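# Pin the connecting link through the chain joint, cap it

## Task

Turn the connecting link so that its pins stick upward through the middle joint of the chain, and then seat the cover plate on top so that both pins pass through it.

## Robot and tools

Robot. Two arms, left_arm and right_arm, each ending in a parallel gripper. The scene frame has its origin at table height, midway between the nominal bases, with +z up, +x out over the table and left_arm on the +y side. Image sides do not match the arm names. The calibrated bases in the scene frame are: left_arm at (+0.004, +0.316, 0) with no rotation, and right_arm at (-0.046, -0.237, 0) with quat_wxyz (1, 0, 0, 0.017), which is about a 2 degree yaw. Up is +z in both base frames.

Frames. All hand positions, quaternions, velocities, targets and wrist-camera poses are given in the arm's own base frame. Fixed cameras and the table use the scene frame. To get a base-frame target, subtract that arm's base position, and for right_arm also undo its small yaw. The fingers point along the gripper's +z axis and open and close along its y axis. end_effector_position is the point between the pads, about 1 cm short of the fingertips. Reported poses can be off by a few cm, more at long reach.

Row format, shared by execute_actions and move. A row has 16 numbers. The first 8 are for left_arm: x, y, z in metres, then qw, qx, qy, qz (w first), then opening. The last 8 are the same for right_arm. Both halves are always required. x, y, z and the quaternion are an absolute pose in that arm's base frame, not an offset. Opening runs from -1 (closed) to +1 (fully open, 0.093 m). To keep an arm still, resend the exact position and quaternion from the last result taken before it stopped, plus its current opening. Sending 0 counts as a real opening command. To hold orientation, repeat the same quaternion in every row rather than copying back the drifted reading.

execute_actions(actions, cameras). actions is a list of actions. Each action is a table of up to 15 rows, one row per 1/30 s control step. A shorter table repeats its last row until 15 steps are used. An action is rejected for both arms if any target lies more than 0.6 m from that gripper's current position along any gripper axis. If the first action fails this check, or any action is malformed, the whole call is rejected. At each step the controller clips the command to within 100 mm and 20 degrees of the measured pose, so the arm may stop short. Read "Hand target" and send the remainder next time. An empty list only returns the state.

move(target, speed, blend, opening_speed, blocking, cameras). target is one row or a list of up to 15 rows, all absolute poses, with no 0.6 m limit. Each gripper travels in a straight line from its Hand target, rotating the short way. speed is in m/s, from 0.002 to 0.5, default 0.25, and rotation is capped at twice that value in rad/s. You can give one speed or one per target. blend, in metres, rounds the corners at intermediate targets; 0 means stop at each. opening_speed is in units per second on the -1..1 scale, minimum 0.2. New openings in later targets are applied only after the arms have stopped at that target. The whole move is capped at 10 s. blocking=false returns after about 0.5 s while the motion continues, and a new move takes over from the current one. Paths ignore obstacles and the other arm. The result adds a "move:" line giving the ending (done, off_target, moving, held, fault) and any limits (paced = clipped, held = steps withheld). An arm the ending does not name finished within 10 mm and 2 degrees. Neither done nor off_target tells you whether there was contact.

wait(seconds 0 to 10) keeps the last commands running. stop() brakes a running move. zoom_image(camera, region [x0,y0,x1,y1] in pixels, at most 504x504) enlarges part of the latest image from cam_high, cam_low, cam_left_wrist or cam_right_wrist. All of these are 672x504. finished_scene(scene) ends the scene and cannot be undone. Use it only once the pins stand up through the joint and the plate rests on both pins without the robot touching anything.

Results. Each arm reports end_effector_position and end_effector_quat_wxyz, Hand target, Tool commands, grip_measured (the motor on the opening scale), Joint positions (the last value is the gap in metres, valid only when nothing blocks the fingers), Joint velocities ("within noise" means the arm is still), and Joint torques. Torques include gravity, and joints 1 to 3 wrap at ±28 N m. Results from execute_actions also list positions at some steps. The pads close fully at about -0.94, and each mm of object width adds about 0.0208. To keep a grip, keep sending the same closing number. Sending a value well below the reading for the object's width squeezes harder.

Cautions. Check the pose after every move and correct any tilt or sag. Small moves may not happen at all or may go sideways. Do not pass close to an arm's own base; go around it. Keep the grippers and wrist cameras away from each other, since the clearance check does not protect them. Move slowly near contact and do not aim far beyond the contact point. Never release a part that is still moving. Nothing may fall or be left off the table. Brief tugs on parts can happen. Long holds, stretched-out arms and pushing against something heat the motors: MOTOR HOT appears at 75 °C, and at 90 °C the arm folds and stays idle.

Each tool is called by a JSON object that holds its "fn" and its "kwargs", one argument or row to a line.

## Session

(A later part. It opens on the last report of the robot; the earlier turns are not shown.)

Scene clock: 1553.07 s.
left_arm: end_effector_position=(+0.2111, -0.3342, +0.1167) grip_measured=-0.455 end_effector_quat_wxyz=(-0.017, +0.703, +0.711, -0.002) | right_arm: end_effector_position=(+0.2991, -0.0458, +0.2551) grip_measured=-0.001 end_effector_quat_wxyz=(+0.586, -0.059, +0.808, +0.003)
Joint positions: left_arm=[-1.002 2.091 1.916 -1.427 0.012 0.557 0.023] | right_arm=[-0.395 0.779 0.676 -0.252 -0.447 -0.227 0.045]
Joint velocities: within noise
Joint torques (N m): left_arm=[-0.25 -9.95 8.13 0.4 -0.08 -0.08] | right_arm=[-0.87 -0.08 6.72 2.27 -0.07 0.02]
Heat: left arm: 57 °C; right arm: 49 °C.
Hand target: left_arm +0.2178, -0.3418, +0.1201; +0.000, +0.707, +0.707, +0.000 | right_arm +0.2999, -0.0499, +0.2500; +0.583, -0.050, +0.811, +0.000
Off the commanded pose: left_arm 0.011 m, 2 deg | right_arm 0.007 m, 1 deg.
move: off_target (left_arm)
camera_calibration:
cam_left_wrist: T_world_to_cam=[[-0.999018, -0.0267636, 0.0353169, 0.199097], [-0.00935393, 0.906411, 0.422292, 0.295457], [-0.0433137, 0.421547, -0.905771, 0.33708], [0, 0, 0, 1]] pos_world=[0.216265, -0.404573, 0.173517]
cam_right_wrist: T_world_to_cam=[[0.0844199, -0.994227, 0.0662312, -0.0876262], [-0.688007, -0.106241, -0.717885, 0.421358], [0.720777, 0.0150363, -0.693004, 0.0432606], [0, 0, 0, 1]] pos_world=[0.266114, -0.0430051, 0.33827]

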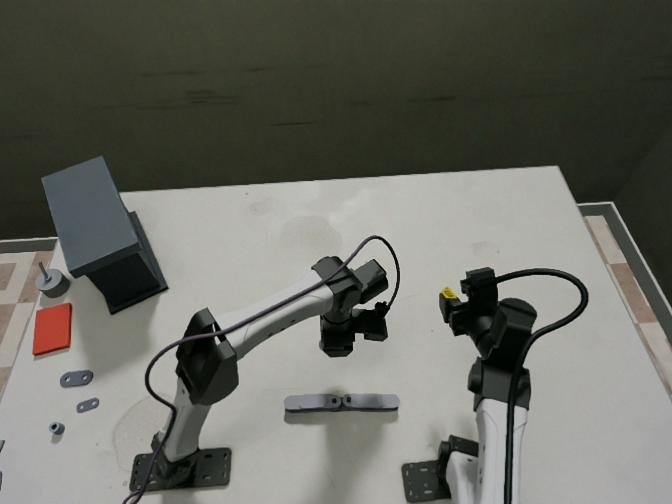

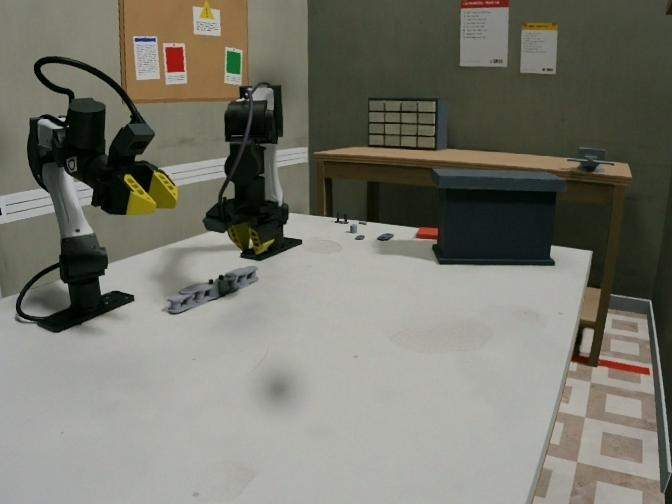

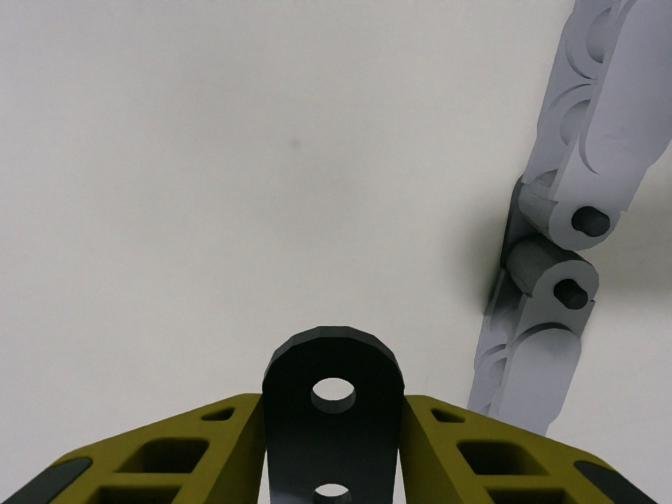

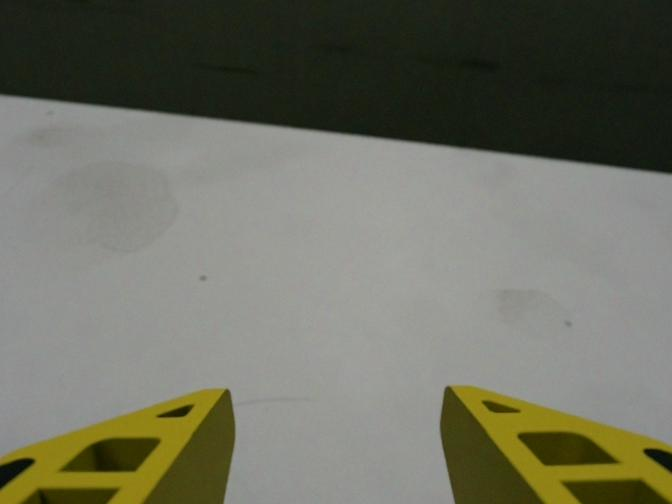

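{"fn": "move", "kwargs": {
  "target": [
    [0.218,-0.342,0.05,0.0,0.7071,0.7071,0.0,-0.7,0.30,-0.05,0.25,0.582,-0.05,0.81,0.0,0.0],
    [0.218,-0.342,0.020,0.0,0.7071,0.7071,0.0,-0.7,0.30,-0.05,0.25,0.582,-0.05,0.81,0.0,0.0]
  ],
  "speed": 0.06,
  "blend": 0.005,
  "cameras": ["cam_left_wrist","cam_low"]
}}

{"fn": "zoom_image", "kwargs": {
  "camera": "cam_low",
  "region": [160, 200, 320, 320]
}}

Scene clock: 1561.33 s.
left_arm: end_effector_position=(+0.2163, -0.3422, +0.0256) grip_measured=-0.455 end_effector_quat_wxyz=(+0.000, +0.703, +0.711, -0.006) | right_arm: end_effector_position=(+0.2991, -0.0458, +0.2551) grip_measured=-0.001 end_effector_quat_wxyz=(+0.586, -0.059, +0.808, +0.003)
Joint positions: left_arm=[-1.002 2.137 1.622 -1.054 0.012 0.558 0.023] | right_arm=[-0.395 0.779 0.676 -0.252 -0.447 -0.227 0.045]
Joint velocities: within noise
Joint torques (N m): left_arm=[-0.27 -10.36 4.96 0.53 -0.08 -0.07] | right_arm=[-0.87 -0.16 7.23 2.22 -0.02 0.08]
Heat: left arm: 57 °C; right arm: 49 °C.
Hand target: left_arm +0.2180, -0.3420, +0.0201; +0.000, +0.707, +0.707, +0.000 | right_arm +0.2999, -0.0500, +0.2500; +0.583, -0.050, +0.811, +0.000
Off the commanded pose: left_arm 0.006 m, 1 deg | right_arm 0.007 m, 1 deg.
move: done
camera_calibration:
cam_left_wrist: T_world_to_cam=[[-0.999519, -0.0252467, 0.0179959, 0.208313], [-0.0160536, 0.918006, 0.396242, 0.347374], [-0.0265241, 0.395763, -0.91797, 0.24602], [0, 0, 0, 1]] pos_world=[0.220315, -0.410998, 0.0844459]
Images, in order (width x height): cam_low 672x504, cam_left_wrist 672x504.

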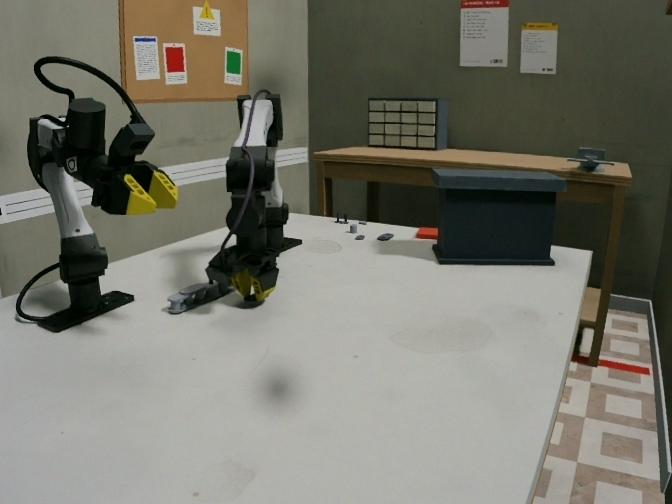

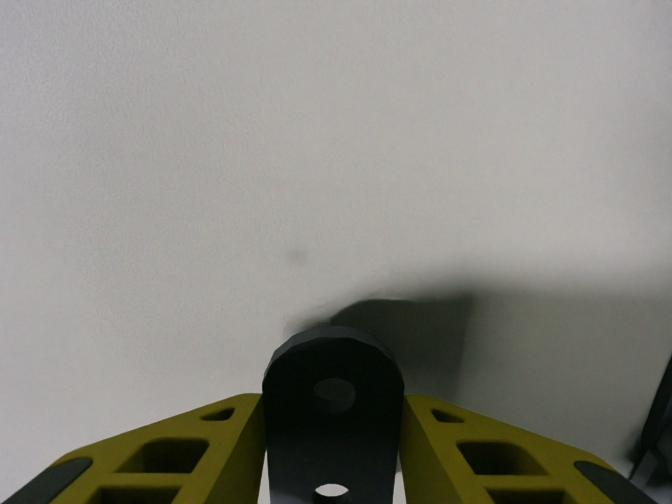

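Scaled by 3.150 from the camera's 672x504 image, which has a finer 960x720 frame.

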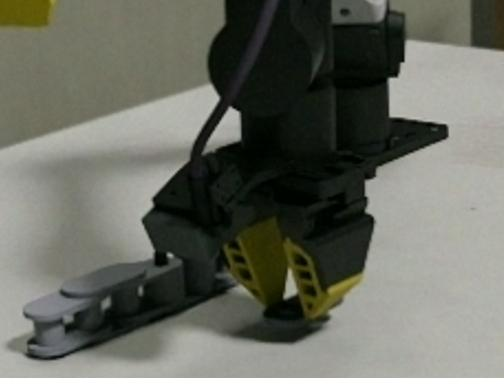

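{"fn": "move", "kwargs": {
  "target": [
    [0.218,-0.342,0.0075,0.0,0.7071,0.7071,0.0,-0.7,0.30,-0.05,0.25,0.582,-0.05,0.81,0.0,0.0],
    [0.218,-0.342,0.009,0.0,0.7071,0.7071,0.0,-0.2,0.30,-0.05,0.25,0.582,-0.05,0.81,0.0,0.0],
    [0.218,-0.342,0.10,0.0,0.7071,0.7071,0.0,-0.2,0.30,-0.05,0.25,0.582,-0.05,0.81,0.0,0.0]
  ],
  "speed": 0.05,
  "opening_speed": 0.8,
  "cameras": ["cam_left_wrist","cam_low"]
}}

Scene clock: 1573.73 s.
left_arm: end_effector_position=(+0.2128, -0.3367, +0.0729) grip_measured=-0.202 end_effector_quat_wxyz=(-0.035, +0.703, +0.710, +0.002) | right_arm: end_effector_position=(+0.2991, -0.0458, +0.2551) grip_measured=-0.001 end_effector_quat_wxyz=(+0.586, -0.059, +0.808, +0.003)
Joint positions: left_arm=[-1.002 2.147 1.827 -1.321 0.012 0.558 0.036] | right_arm=[-0.395 0.779 0.676 -0.252 -0.447 -0.227 0.045]
Joint velocities: within noise
Joint torques (N m): left_arm=[-0.28 -16.69 7.92 0.11 -0.08 -0.07] | right_arm=[-0.92 0.12 6.94 2.26 -0.03 0.08]
Heat: left arm: 58 °C; right arm: 49 °C.
Hand target: left_arm +0.2175, -0.3413, +0.0994; +0.000, +0.707, +0.707, +0.000 | right_arm +0.2999, -0.0500, +0.2500; +0.583, -0.050, +0.811, +0.000
Off the commanded pose: left_arm 0.028 m, 4 deg | right_arm 0.007 m, 1 deg.
move: off_target (left_arm)
camera_calibration:
cam_left_wrist: T_world_to_cam=[[-0.998108, -0.0270899, 0.0552012, 0.200451], [0.00075649, 0.892247, 0.451547, 0.307219], [-0.0614855, 0.450734, -0.890538, 0.311165], [0, 0, 0, 1]] pos_world=[0.218972, -0.408937, 0.127315]
Images, in order (width x height): cam_low 672x504, cam_left_wrist 672x504.

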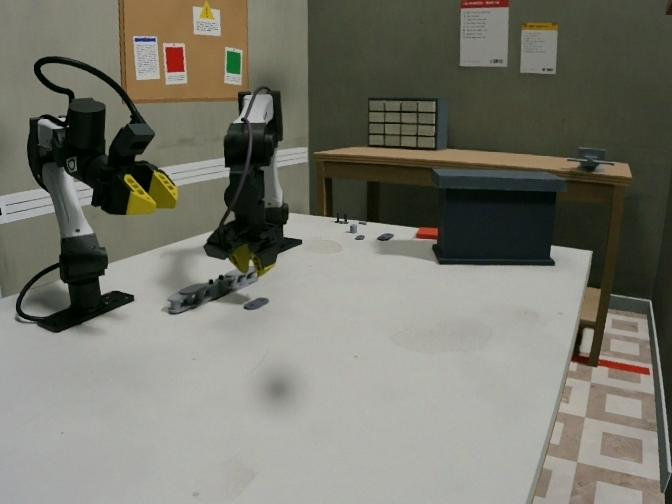

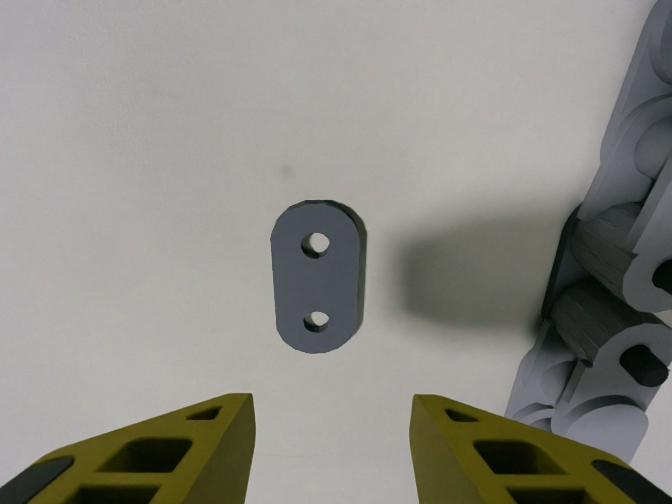

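{"fn": "move", "kwargs": {
  "target": [
    [0.23,-0.32,0.16,0.0,0.7071,0.7071,0.0,-0.2,0.30,-0.04,0.25,0.582,-0.05,0.81,0.0,0.0],
    [0.30,-0.08,0.24,0.1,0.3,0.95,0.0,-0.2,0.29,0.08,0.22,0.3,-0.35,0.88,0.0,0.0],
    [0.25,0.10,0.25,0.2549,-0.1677,0.9512,0.0449,-0.2,0.2740,0.2145,0.12,0.0,-0.6947,0.7193,0.0,0.0]
  ],
  "speed": 0.15,
  "blend": 0.04
}}

Scene clock: 1591.43 s.
left_arm: end_effector_position=(+0.2489, +0.1003, +0.2456) grip_measured=-0.202 end_effector_quat_wxyz=(+0.238, -0.162, +0.956, +0.049) | right_arm: end_effector_position=(+0.2737, +0.2141, +0.1194) grip_measured=-0.001 end_effector_quat_wxyz=(-0.007, +0.690, -0.724, -0.005)
Joint positions: left_arm=[0.387 1.194 1.363 -1.25 0.007 0.05 0.036] | right_arm=[0.659 1.848 1.585 -1.296 -0.011 -0.865 0.045]
Joint velocities: within noise
Joint torques (N m): left_arm=[0.57 -5.16 5.07 1.45 0.17 -0.29] | right_arm=[0.25 -7.25 8.42 0.16 0.04 -0.04]
Heat: left arm: 63 °C; right arm: 49 °C.
Hand target: left_arm +0.2500, +0.1000, +0.2500; +0.254, -0.168, +0.951, +0.045 | right_arm +0.2740, +0.2145, +0.1200; +0.000, +0.695, -0.719, +0.000
Off the commanded pose: left_arm 0.005 m, 2 deg | right_arm 0.001 m, 1 deg.
move: done; blend cut to 0.0327 m at target 1
camera_calibration:
cam_left_wrist: T_world_to_cam=[[0.341738, -0.939791, -0.00274651, 0.011136], [-0.937206, -0.340578, -0.0751804, 0.325784], [0.0697185, 0.028266, -0.997166, 0.306139], [0, 0, 0, 1]] pos_world=[0.280177, 0.112767, 0.329795]
cam_right_wrist: T_world_to_cam=[[0.998564, -0.0508618, 0.0168348, -0.264347], [-0.0532276, -0.906077, 0.419752, 0.195736], [-0.00609575, -0.420046, -0.907483, 0.281324], [0, 0, 0, 1]] pos_world=[0.276101, 0.282076, 0.177586]

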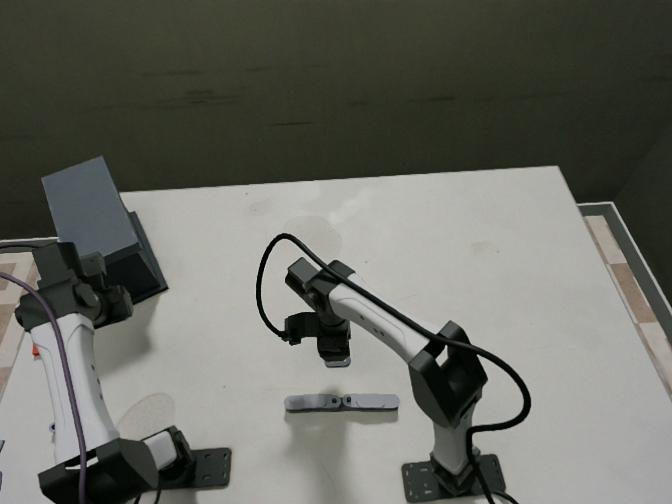

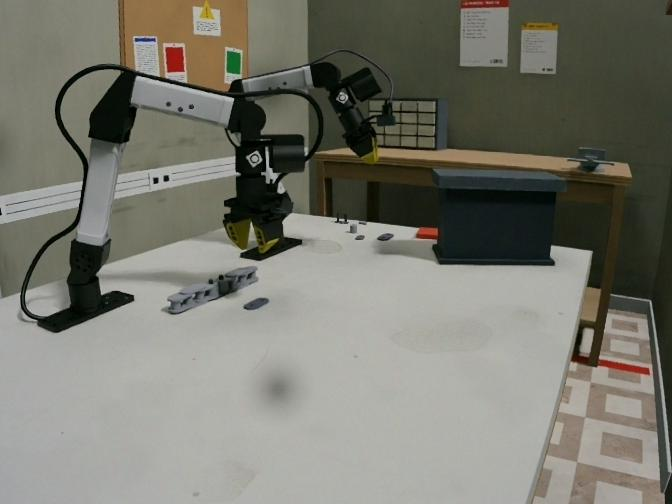

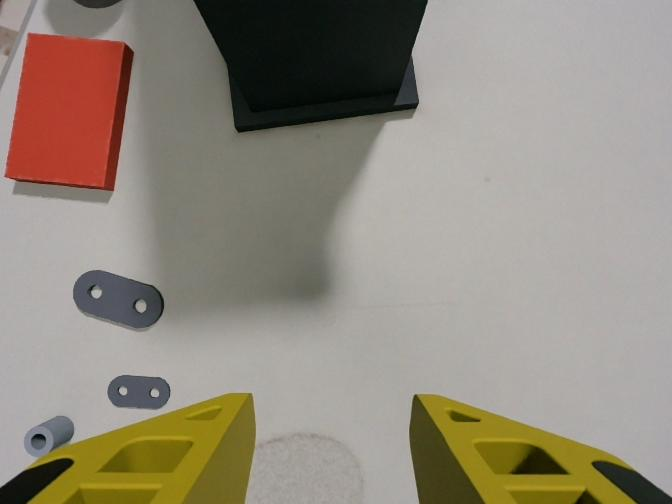

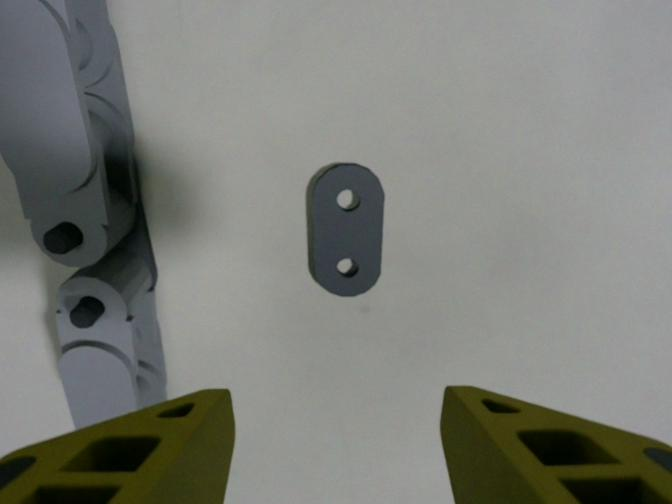

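{"fn": "move", "kwargs": {
  "target": [
    [0.25,0.10,0.25,0.2549,-0.1677,0.9512,0.0449,-0.2,0.2795,0.2158,0.05,0.0,-0.6947,0.7193,0.0,-0.05]
  ],
  "speed": 0.08,
  "cameras": ["cam_right_wrist"]
}}

Scene clock: 1604.90 s.
left_arm: end_effector_position=(+0.2491, +0.1003, +0.2457) grip_measured=-0.202 end_effector_quat_wxyz=(+0.238, -0.162, +0.956, +0.049) | right_arm: end_effector_position=(+0.2774, +0.2169, +0.0560) grip_measured=-0.048 end_effector_quat_wxyz=(-0.002, +0.693, -0.721, -0.005)
Joint positions: left_arm=[0.387 1.194 1.363 -1.249 0.007 0.05 0.036] | right_arm=[0.659 1.908 1.411 -1.07 -0.01 -0.871 0.043]
Joint velocities: within noise
Joint torques (N m): left_arm=[0.57 -5.18 5.08 1.46 0.16 -0.28] | right_arm=[-0.64 -7.75 5.6 0.56 -0.01 -0.09]
Heat: left arm: 58 °C; right arm: 49 °C.
Hand target: left_arm +0.2500, +0.1000, +0.2500; +0.255, -0.168, +0.951, +0.045 | right_arm +0.2794, +0.2157, +0.0500; +0.000, +0.695, -0.719, +0.000
Off the commanded pose: left_arm 0.004 m, 2 deg | right_arm 0.006 m, 1 deg.
move: done
camera_calibration:
cam_right_wrist: T_world_to_cam=[[0.99898, -0.0439256, 0.0104547, -0.268188], [-0.044195, -0.903786, 0.425697, 0.221723], [-0.0092502, -0.425724, -0.904806, 0.226944], [0, 0, 0, 1]] pos_world=[0.279813, 0.285226, 0.113757]
Images, in order (width x height): cam_right_wrist 672x504.

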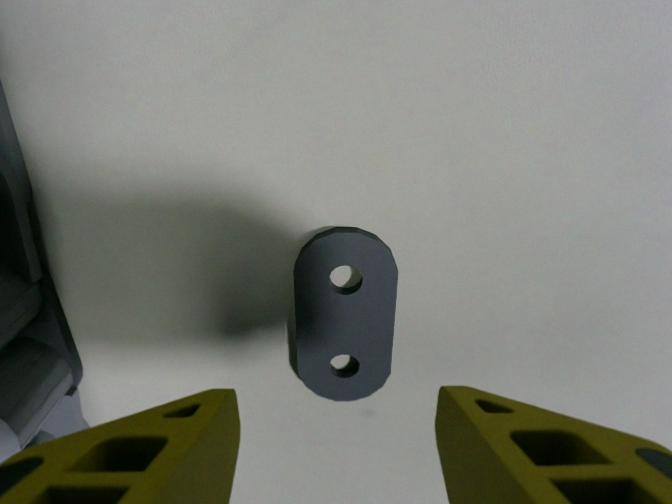

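{"fn": "move", "kwargs": {
  "target": [
    [0.25,0.10,0.25,0.2549,-0.1677,0.9512,0.0449,-0.2,0.2828,0.2138,0.018,0.0,-0.6947,0.7193,0.0,-0.1]
  ],
  "speed": 0.05,
  "cameras": ["cam_right_wrist"]
}}

Scene clock: 1614.50 s.
left_arm: end_effector_position=(+0.2491, +0.1003, +0.2457) grip_measured=-0.202 end_effector_quat_wxyz=(+0.238, -0.162, +0.956, +0.049) | right_arm: end_effector_position=(+0.2801, +0.2173, +0.0247) grip_measured=-0.098 end_effector_quat_wxyz=(-0.003, +0.695, -0.719, -0.005)
Joint positions: left_arm=[0.387 1.194 1.363 -1.249 0.007 0.05 0.036] | right_arm=[0.655 1.951 1.34 -0.954 -0.01 -0.881 0.04]
Joint velocities: within noise
Joint torques (N m): left_arm=[0.57 -5.19 5.09 1.47 0.16 -0.29] | right_arm=[-0.92 -7.94 5.41 0.58 0.06 -0.1]
Heat: left arm: 55 °C; right arm: 49 °C.
Hand target: left_arm +0.2500, +0.1000, +0.2500; +0.255, -0.168, +0.951, +0.045 | right_arm +0.2827, +0.2137, +0.0181; +0.000, +0.695, -0.719, +0.000
Off the commanded pose: left_arm 0.004 m, 2 deg | right_arm 0.008 m, 1 deg.
move: done
camera_calibration:
cam_right_wrist: T_world_to_cam=[[0.999208, -0.0378443, 0.0123131, -0.271962], [-0.0394918, -0.904645, 0.424331, 0.234384], [-0.00491949, -0.424481, -0.905423, 0.197383], [0, 0, 0, 1]] pos_world=[0.281974, 0.285527, 0.0826076]
Images, in order (width x height): cam_right_wrist 672x504.

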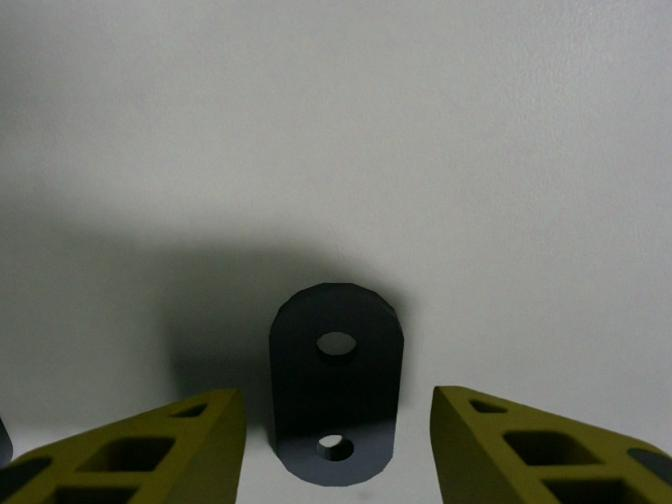

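{"fn": "move", "kwargs": {
  "target": [
    [0.25,0.10,0.25,0.2549,-0.1677,0.9512,0.0449,-0.2,0.2826,0.2113,0.005,0.0,-0.6947,0.7193,0.0,-0.1],
    [0.25,0.10,0.25,0.2549,-0.1677,0.9512,0.0449,-0.2,0.2826,0.2113,0.005,0.0,-0.6947,0.7193,0.0,-0.7]
  ],
  "speed": 0.03,
  "opening_speed": 0.8,
  "cameras": ["cam_right_wrist"]
}}

{"fn": "move", "kwargs": {
  "target": [
    [0.25,0.10,0.25,0.2549,-0.1677,0.9512,0.0449,-0.2,0.2826,0.2113,0.13,0.0,-0.6947,0.7193,0.0,-0.7]
  ],
  "speed": 0.08,
  "cameras": ["cam_right_wrist"]
}}

Scene clock: 1623.63 s.
left_arm: end_effector_position=(+0.2491, +0.1003, +0.2457) grip_measured=-0.202 end_effector_quat_wxyz=(+0.238, -0.162, +0.956, +0.049) | right_arm: end_effector_position=(+0.2806, +0.2152, +0.0121) grip_measured=-0.451 end_effector_quat_wxyz=(-0.005, +0.695, -0.719, -0.004)
Joint positions: left_arm=[0.387 1.194 1.363 -1.249 0.007 0.05 0.036] | right_arm=[0.65 1.965 1.305 -0.903 -0.01 -0.887 0.024]
Joint velocities: within noise
Joint torques (N m): left_arm=[0.57 -5.19 5.09 1.47 0.15 -0.29] | right_arm=[-1.07 -7.58 5.15 0.53 0.02 -0.03]
Heat: left arm: 53 °C; right arm: 48 °C.
Hand target: left_arm +0.2500, +0.1000, +0.2500; +0.255, -0.168, +0.951, +0.045 | right_arm +0.2824, +0.2112, +0.0051; +0.000, +0.695, -0.719, +0.000
Off the commanded pose: left_arm 0.004 m, 2 deg | right_arm 0.008 m, 1 deg.
move: done
camera_calibration:
cam_right_wrist: T_world_to_cam=[[0.999197, -0.037482, 0.0141471, -0.272399], [-0.0399468, -0.90525, 0.422996, 0.238196], [-0.00304804, -0.423222, -0.906021, 0.184231], [0, 0, 0, 1]] pos_world=[0.282257, 0.283388, 0.0700144]
Images, in order (width x height): cam_right_wrist 672x504.

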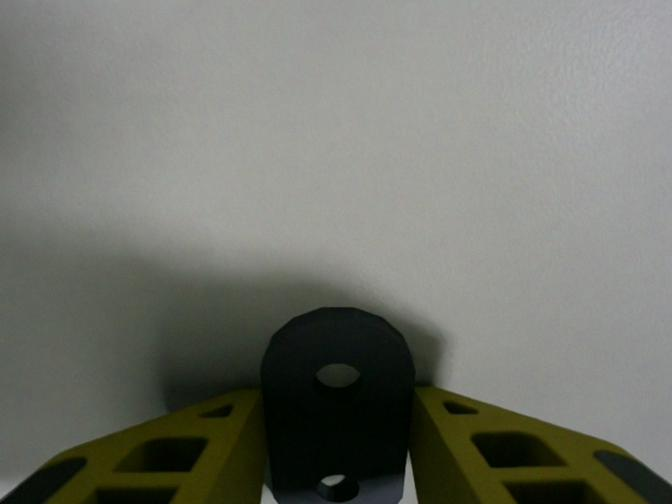

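Scene clock: 1625.90 s.
left_arm: end_effector_position=(+0.2491, +0.1003, +0.2457) grip_measured=-0.202 end_effector_quat_wxyz=(+0.238, -0.162, +0.956, +0.049) | right_arm: end_effector_position=(+0.2799, +0.2147, +0.1168) grip_measured=-0.451 end_effector_quat_wxyz=(+0.012, +0.695, -0.719, -0.006)
Joint positions: left_arm=[0.387 1.194 1.363 -1.249 0.007 0.05 0.036] | right_arm=[0.65 1.905 1.65 -1.341 -0.01 -0.887 0.024]
Joint velocities: within noise
Joint torques (N m): left_arm=[0.57 -5.18 5.08 1.46 0.16 -0.29] | right_arm=[-0.91 -11.43 8.18 0.12 0.06 -0.04]
Heat: left arm: 52 °C; right arm: 48 °C.
Hand target: left_arm +0.2500, +0.1000, +0.2500; +0.255, -0.168, +0.951, +0.045 | right_arm +0.2825, +0.2112, +0.1297; +0.000, +0.695, -0.719, +0.000
Off the commanded pose: left_arm 0.004 m, 2 deg | right_arm 0.014 m, 2 deg.
move: off_target (right_arm)
camera_calibration:
cam_right_wrist: T_world_to_cam=[[0.999238, -0.0374468, -0.0109729, -0.270361], [-0.0287438, -0.896535, 0.44204, 0.186107], [-0.0263906, -0.441388, -0.896928, 0.288311], [0, 0, 0, 1]] pos_world=[0.283113, 0.283985, 0.173361]
Images, in order (width x height): cam_right_wrist 672x504.

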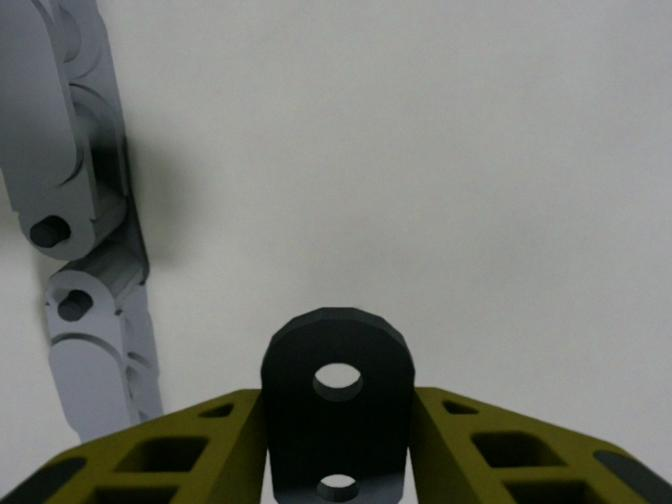

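{"fn": "move", "kwargs": {
  "target": [
    [0.25,0.10,0.25,0.2549,-0.1677,0.9512,0.0449,-0.2,0.1790,0.2175,0.13,0.0,-0.6989,0.7152,0.0,-0.7],
    [0.25,0.10,0.25,0.2549,-0.1677,0.9512,0.0449,-0.2,0.1790,0.2175,0.10,0.0,-0.6989,0.7152,0.0,-0.7]
  ],
  "speed": 0.08,
  "cameras": ["cam_right_wrist","cam_low"]
}}

{"fn": "zoom_image", "kwargs": {
  "camera": "cam_right_wrist",
  "region": [220, 180, 460, 420]
}}

Scene clock: 1651.63 s.
left_arm: end_effector_position=(+0.2491, +0.1003, +0.2457) grip_measured=-0.202 end_effector_quat_wxyz=(+0.238, -0.162, +0.956, +0.049) | right_arm: end_effector_position=(+0.1779, +0.2163, +0.0999) grip_measured=-0.451 end_effector_quat_wxyz=(+0.008, +0.700, -0.714, -0.003)
Joint positions: left_arm=[0.387 1.194 1.363 -1.249 0.008 0.05 0.036] | right_arm=[0.877 1.624 1.246 -1.208 -0.008 -0.673 0.024]
Joint velocities: within noise
Joint torques (N m): left_arm=[0.55 -5.19 5.07 1.47 0.16 -0.29] | right_arm=[0.05 -7.16 5.5 0.48 -0.01 0.04]
Heat: left arm: 49 °C; right arm: 47 °C.
Hand target: left_arm +0.2500, +0.0999, +0.2500; +0.255, -0.167, +0.951, +0.045 | right_arm +0.1790, +0.2175, +0.1001; +0.000, +0.699, -0.715, +0.000
Off the commanded pose: left_arm 0.004 m, 2 deg | right_arm 0.002 m, 1 deg.
move: done
camera_calibration:
cam_right_wrist: T_world_to_cam=[[0.999709, -0.0240228, -0.00228379, -0.172433], [-0.0205516, -0.897195, 0.441156, 0.190906], [-0.0126468, -0.440981, -0.897427, 0.268707], [0, 0, 0, 1]] pos_world=[0.179704, 0.285632, 0.156532]
Images, in order (width x height): cam_low 672x504, cam_right_wrist 672x504.

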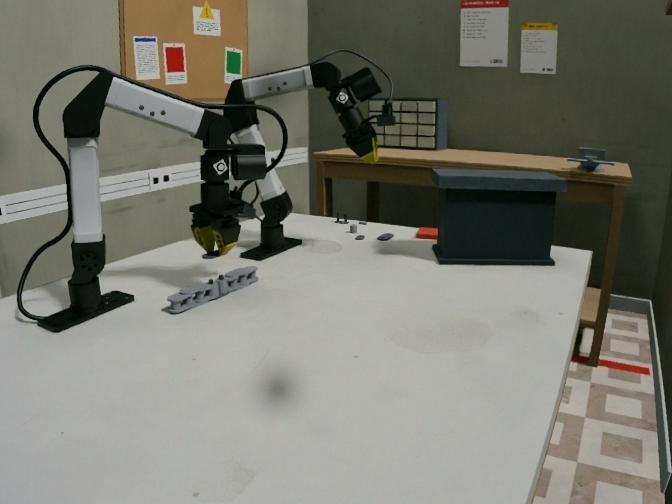

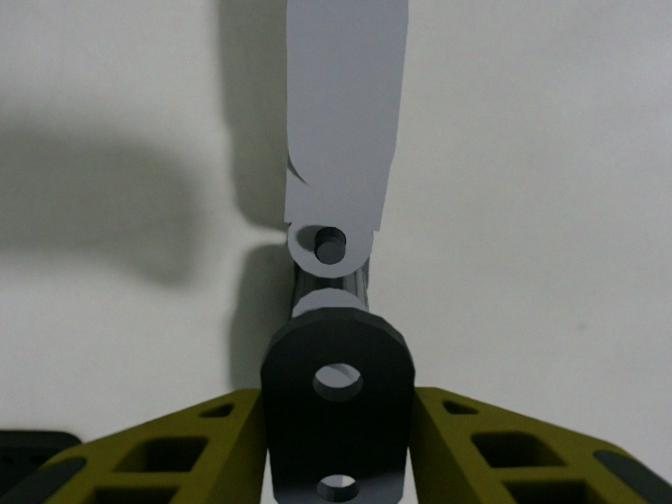

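Scaled by 2.100 from the camera's 672x504 image, which has a finer 960x720 frame.

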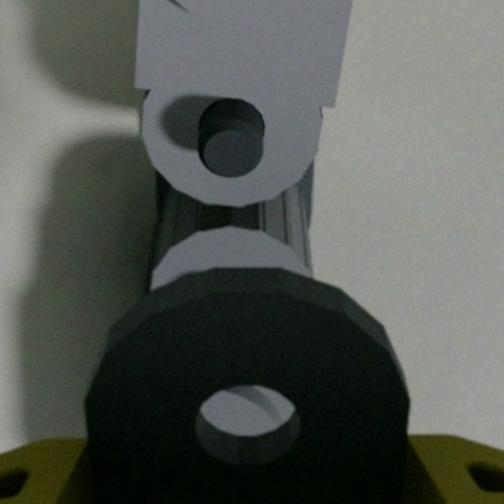

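{"fn": "move", "kwargs": {
  "target": [
    [0.25,0.10,0.25,0.2549,-0.1677,0.9512,0.0449,-0.2,0.1768,0.2187,0.063,0.0,-0.6989,0.7152,0.0,-0.7]
  ],
  "speed": 0.05,
  "cameras": ["cam_right_wrist","cam_low"]
}}

{"fn": "zoom_image", "kwargs": {
  "camera": "cam_right_wrist",
  "region": [250, 250, 430, 430]
}}

{"fn": "zoom_image", "kwargs": {
  "camera": "cam_low",
  "region": [150, 210, 290, 320]
}}

Scene clock: 1668.30 s.
left_arm: end_effector_position=(+0.2491, +0.1003, +0.2457) grip_measured=-0.202 end_effector_quat_wxyz=(+0.238, -0.162, +0.956, +0.049) | right_arm: end_effector_position=(+0.1768, +0.2174, +0.0676) grip_measured=-0.451 end_effector_quat_wxyz=(-0.001, +0.699, -0.715, -0.004)
Joint positions: left_arm=[0.387 1.194 1.363 -1.249 0.008 0.05 0.036] | right_arm=[0.883 1.634 1.124 -1.06 -0.008 -0.664 0.024]
Joint velocities: within noise
Joint torques (N m): left_arm=[0.55 -5.16 5.08 1.46 0.16 -0.28] | right_arm=[0.28 -5.65 5.39 0.54 0.06 0.07]
Heat: left arm: 47 °C; right arm: 46 °C.
Hand target: left_arm +0.2500, +0.1000, +0.2500; +0.255, -0.167, +0.951, +0.045 | right_arm +0.1768, +0.2187, +0.0631; +0.000, +0.699, -0.715, +0.000
Off the commanded pose: left_arm 0.004 m, 2 deg | right_arm 0.005 m, 0 deg.
move: done
camera_calibration:
cam_right_wrist: T_world_to_cam=[[0.999594, -0.027118, 0.008782, -0.171363], [-0.0282647, -0.903089, 0.428521, 0.209648], [-0.0036897, -0.428596, -0.903489, 0.236254], [0, 0, 0, 1]] pos_world=[0.17809, 0.285942, 0.125119]
Images, in order (width x height): cam_low 672x504, cam_right_wrist 672x504.

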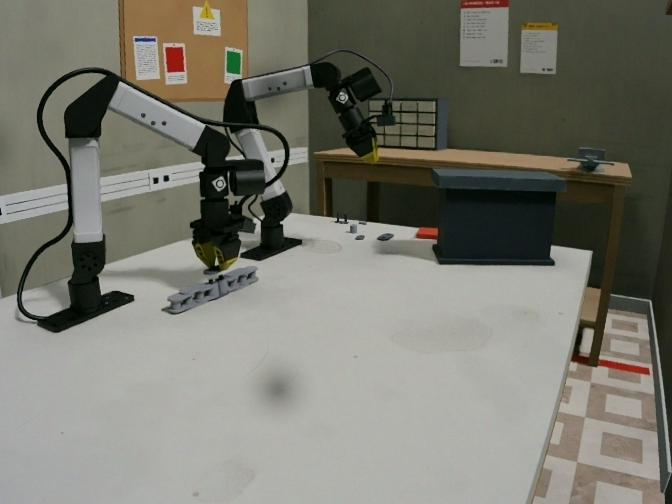

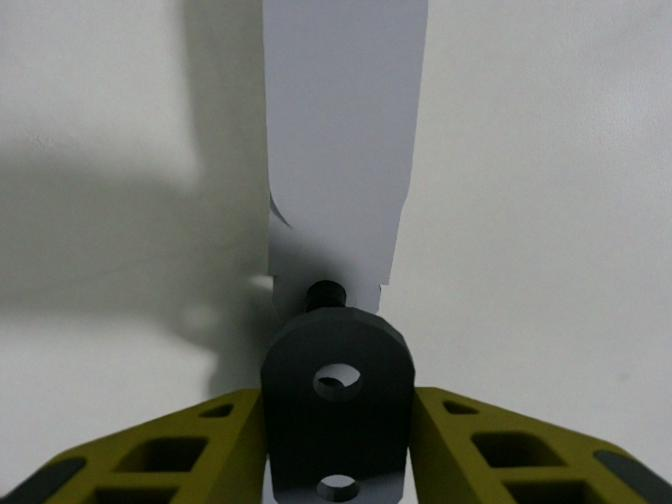

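Scaled by 2.800 from the camera's 672x504 image, which has a finer 960x720 frame.

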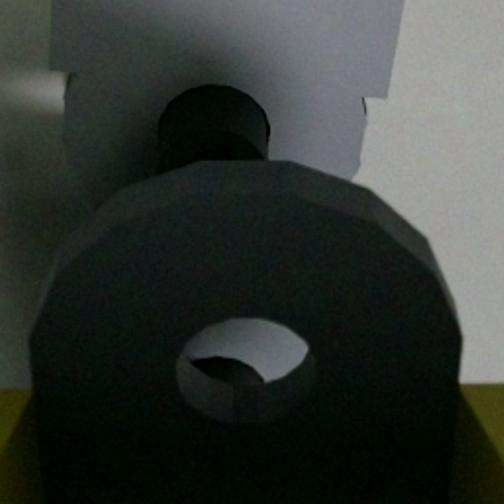

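Scaled by 3.600 from the camera's 672x504 image, which has a finer 960x720 frame.

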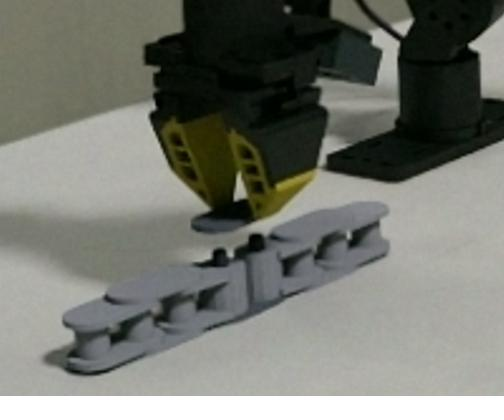

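{"fn": "move", "kwargs": {
  "target": [
    [0.25,0.10,0.25,0.2549,-0.1677,0.9512,0.0449,-0.2,0.1742,0.2200,0.0515,0.0,-0.6989,0.7152,0.0,-0.7]
  ],
  "speed": 0.04,
  "cameras": ["cam_right_wrist","cam_low"]
}}

{"fn": "zoom_image", "kwargs": {
  "camera": "cam_right_wrist",
  "region": [250, 250, 430, 430]
}}

{"fn": "zoom_image", "kwargs": {
  "camera": "cam_low",
  "region": [170, 230, 270, 310]
}}

Scene clock: 1696.03 s.
left_arm: end_effector_position=(+0.2491, +0.1003, +0.2457) grip_measured=-0.202 end_effector_quat_wxyz=(+0.238, -0.162, +0.956, +0.049) | right_arm: end_effector_position=(+0.1744, +0.2190, +0.0563) grip_measured=-0.451 end_effector_quat_wxyz=(-0.001, +0.699, -0.715, -0.004)
Joint positions: left_arm=[0.387 1.194 1.363 -1.249 0.008 0.05 0.036] | right_arm=[0.893 1.644 1.089 -1.013 -0.008 -0.654 0.024]
Joint velocities: within noise
Joint torques (N m): left_arm=[0.58 -5.18 5.08 1.47 0.16 -0.29] | right_arm=[0.24 -5.38 5.27 0.59 0.07 0.06]
Heat: left arm: 46 °C; right arm: 46 °C.
Hand target: left_arm +0.2500, +0.1000, +0.2500; +0.255, -0.167, +0.951, +0.045 | right_arm +0.1741, +0.2200, +0.0515; +0.000, +0.699, -0.715, +0.000
Off the commanded pose: left_arm 0.004 m, 2 deg | right_arm 0.005 m, 1 deg.
move: done
camera_calibration:
cam_right_wrist: T_world_to_cam=[[0.999598, -0.0267439, 0.00940902, -0.168946], [-0.028198, -0.90346, 0.427745, 0.215986], [-0.0029389, -0.427838, -0.903851, 0.226504], [0, 0, 0, 1]] pos_world=[0.175634, 0.287524, 0.113929]
Images, in order (width x height): cam_low 672x504, cam_right_wrist 672x504.

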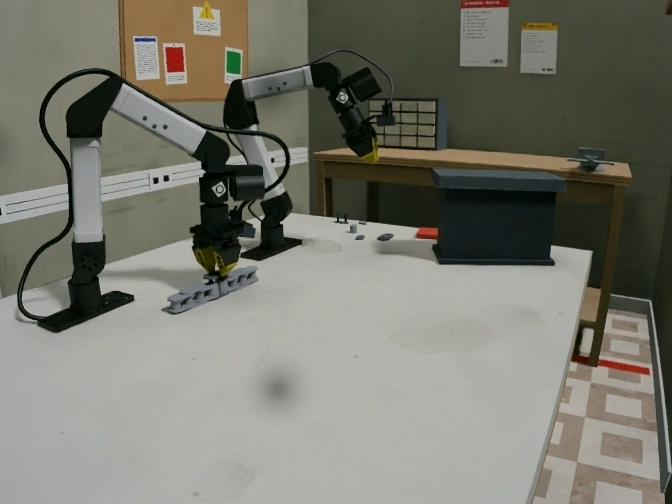

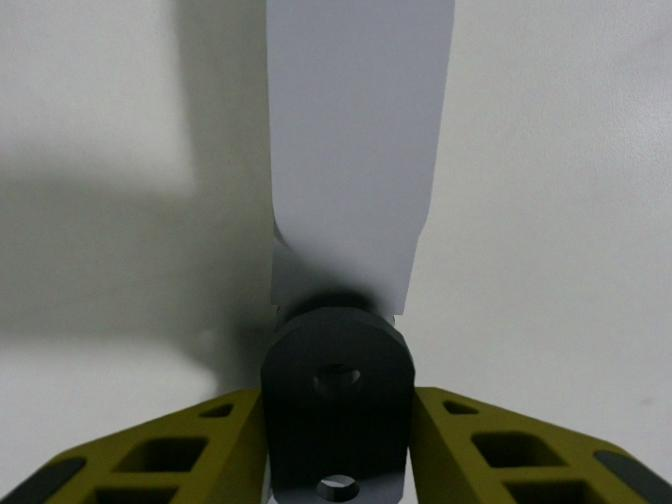

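Scaled by 2.800 from the camera's 672x504 image, which has a finer 960x720 frame.

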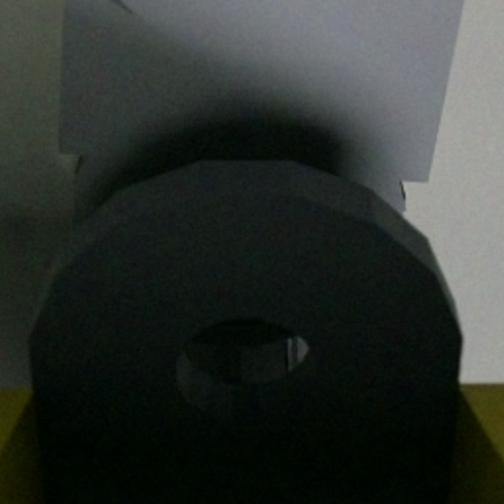

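Scaled by 5.040 from the camera's 672x504 image, which has a finer 960x720 frame.

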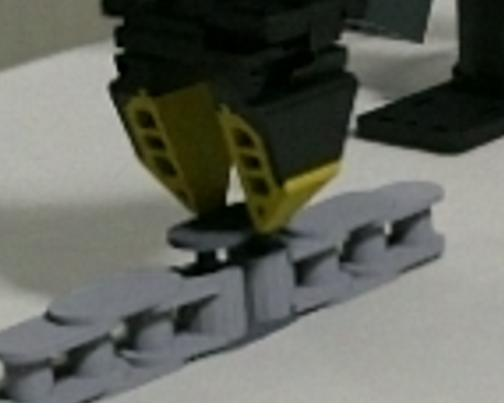

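{"fn": "move", "kwargs": {
  "target": [
    [0.25,0.10,0.25,0.2549,-0.1677,0.9512,0.0449,-0.2,0.1742,0.2205,0.0440,0.0,-0.6989,0.7152,0.0,-0.7]
  ],
  "speed": 0.03,
  "cameras": ["cam_right_wrist","cam_low"]
}}

{"fn": "zoom_image", "kwargs": {
  "camera": "cam_right_wrist",
  "region": [290, 330, 390, 430]
}}

{"fn": "zoom_image", "kwargs": {
  "camera": "cam_low",
  "region": [190, 250, 250, 300]
}}

Scene clock: 1718.93 s.
left_arm: end_effector_position=(+0.2491, +0.1003, +0.2457) grip_measured=-0.202 end_effector_quat_wxyz=(+0.238, -0.162, +0.956, +0.049) | right_arm: end_effector_position=(+0.1746, +0.2191, +0.0491) grip_measured=-0.451 end_effector_quat_wxyz=(-0.001, +0.698, -0.716, -0.004)
Joint positions: left_arm=[0.387 1.194 1.363 -1.249 0.008 0.05 0.036] | right_arm=[0.893 1.655 1.071 -0.984 -0.008 -0.653 0.024]
Joint velocities: within noise
Joint torques (N m): left_arm=[0.58 -5.18 5.08 1.47 0.15 -0.28] | right_arm=[0.35 -5.22 5.39 0.63 0.02 0.08]
Heat: left arm: 45 °C; right arm: 45 °C.
Hand target: left_arm +0.2500, +0.1000, +0.2500; +0.255, -0.167, +0.951, +0.045 | right_arm +0.1741, +0.2204, +0.0441; +0.000, +0.699, -0.715, +0.000
Off the commanded pose: left_arm 0.004 m, 2 deg | right_arm 0.005 m, 0 deg.
move: done
camera_calibration:
cam_right_wrist: T_world_to_cam=[[0.999555, -0.028261, 0.0095441, -0.168786], [-0.0296232, -0.902953, 0.428717, 0.219267], [-0.00349807, -0.428809, -0.903389, 0.220296], [0, 0, 0, 1]] pos_world=[0.175977, 0.287682, 0.106621]
Images, in order (width x height): cam_low 672x504, cam_right_wrist 672x504.

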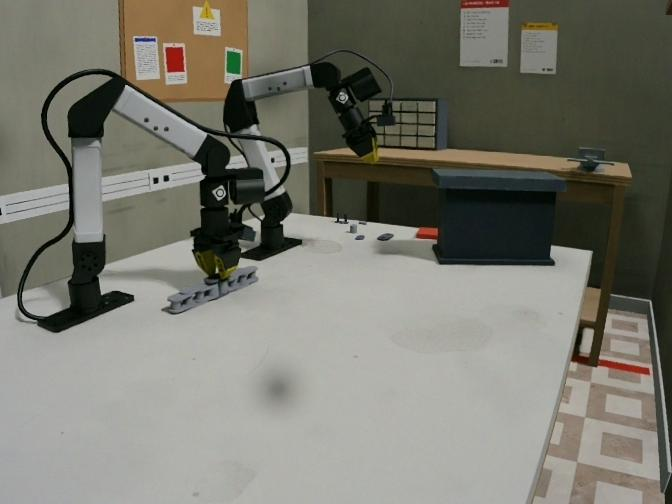

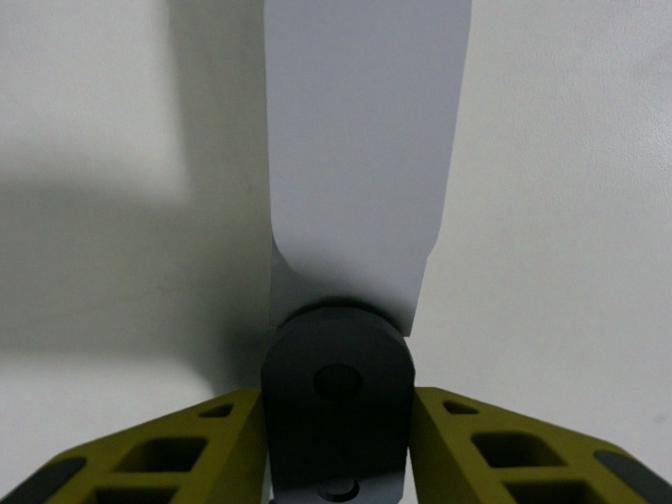

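Scaled by 5.040 from the camera's 672x504 image, which has a finer 960x720 frame.

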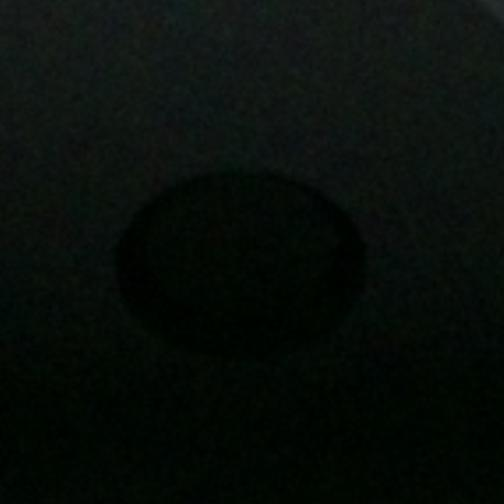

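Scaled by 8.400 from the camera's 672x504 image, which has a finer 960x720 frame.

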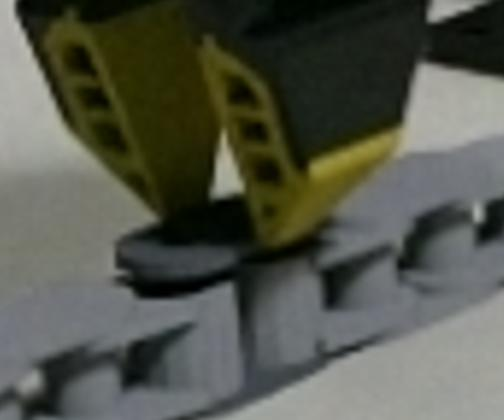

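{"fn": "move", "kwargs": {
  "target": [
    [0.25,0.10,0.25,0.2549,-0.1677,0.9512,0.0449,-0.2,0.1742,0.2205,0.0380,0.0,-0.6989,0.7152,0.0,-0.7]
  ],
  "speed": 0.02,
  "cameras": ["cam_right_wrist","cam_low"]
}}

{"fn": "zoom_image", "kwargs": {
  "camera": "cam_low",
  "region": [190, 250, 250, 300]
}}

{"fn": "zoom_image", "kwargs": {
  "camera": "cam_right_wrist",
  "region": [240, 290, 440, 504]
}}

Scene clock: 1725.33 s.
left_arm: end_effector_position=(+0.2491, +0.1003, +0.2457) grip_measured=-0.202 end_effector_quat_wxyz=(+0.238, -0.162, +0.956, +0.049) | right_arm: end_effector_position=(+0.1746, +0.2192, +0.0430) grip_measured=-0.451 end_effector_quat_wxyz=(-0.001, +0.698, -0.716, -0.004)
Joint positions: left_arm=[0.387 1.194 1.363 -1.249 0.008 0.05 0.036] | right_arm=[0.893 1.664 1.055 -0.96 -0.008 -0.652 0.024]
Joint velocities: within noise
Joint torques (N m): left_arm=[0.57 -5.18 5.08 1.47 0.16 -0.28] | right_arm=[0.34 -5.24 5.45 0.59 0.01 0.01]
Heat: left arm: 45 °C; right arm: 45 °C.
Hand target: left_arm +0.2500, +0.1000, +0.2500; +0.255, -0.167, +0.951, +0.045 | right_arm +0.1741, +0.2204, +0.0380; +0.000, +0.699, -0.715, +0.000
Off the commanded pose: left_arm 0.004 m, 2 deg | right_arm 0.005 m, 0 deg.
move: done
camera_calibration:
cam_right_wrist: T_world_to_cam=[[0.999546, -0.0286394, 0.00931117, -0.168653], [-0.0298641, -0.902814, 0.428994, 0.22189], [-0.0038799, -0.429077, -0.903259, 0.214947], [0, 0, 0, 1]] pos_world=[0.176037, 0.287724, 0.100534]
Images, in order (width x height): cam_low 672x504, cam_right_wrist 672x504.

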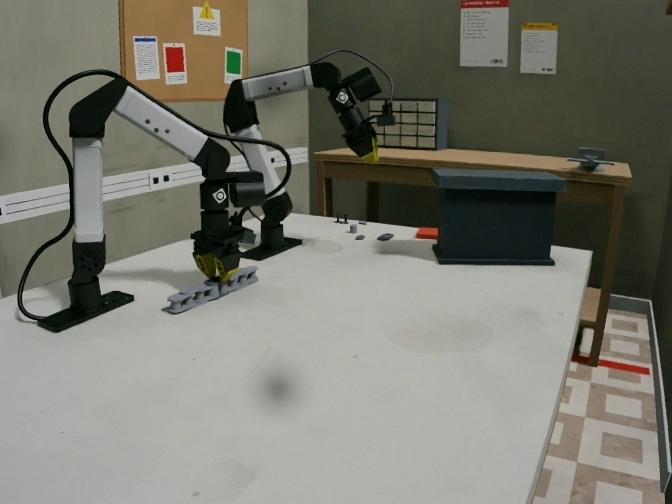

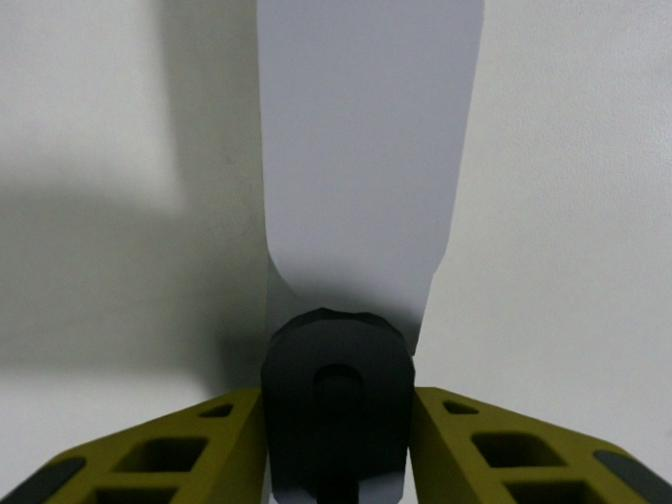

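Scaled by 8.400 from the camera's 672x504 image, which has a finer 960x720 frame.

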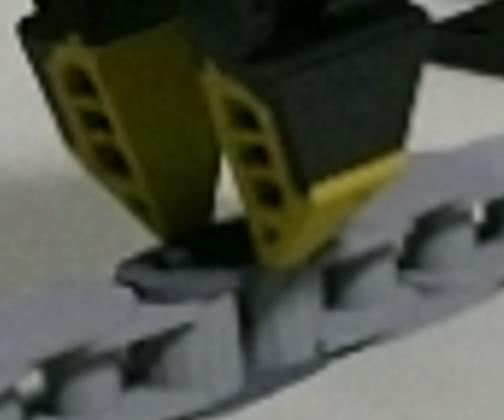

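Scaled by 2.355 from the camera's 672x504 image, which has a finer 960x720 frame.

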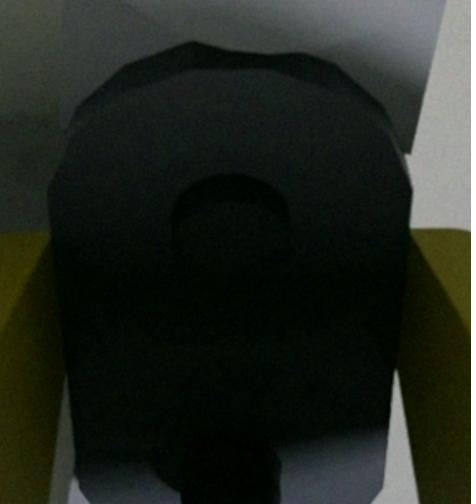

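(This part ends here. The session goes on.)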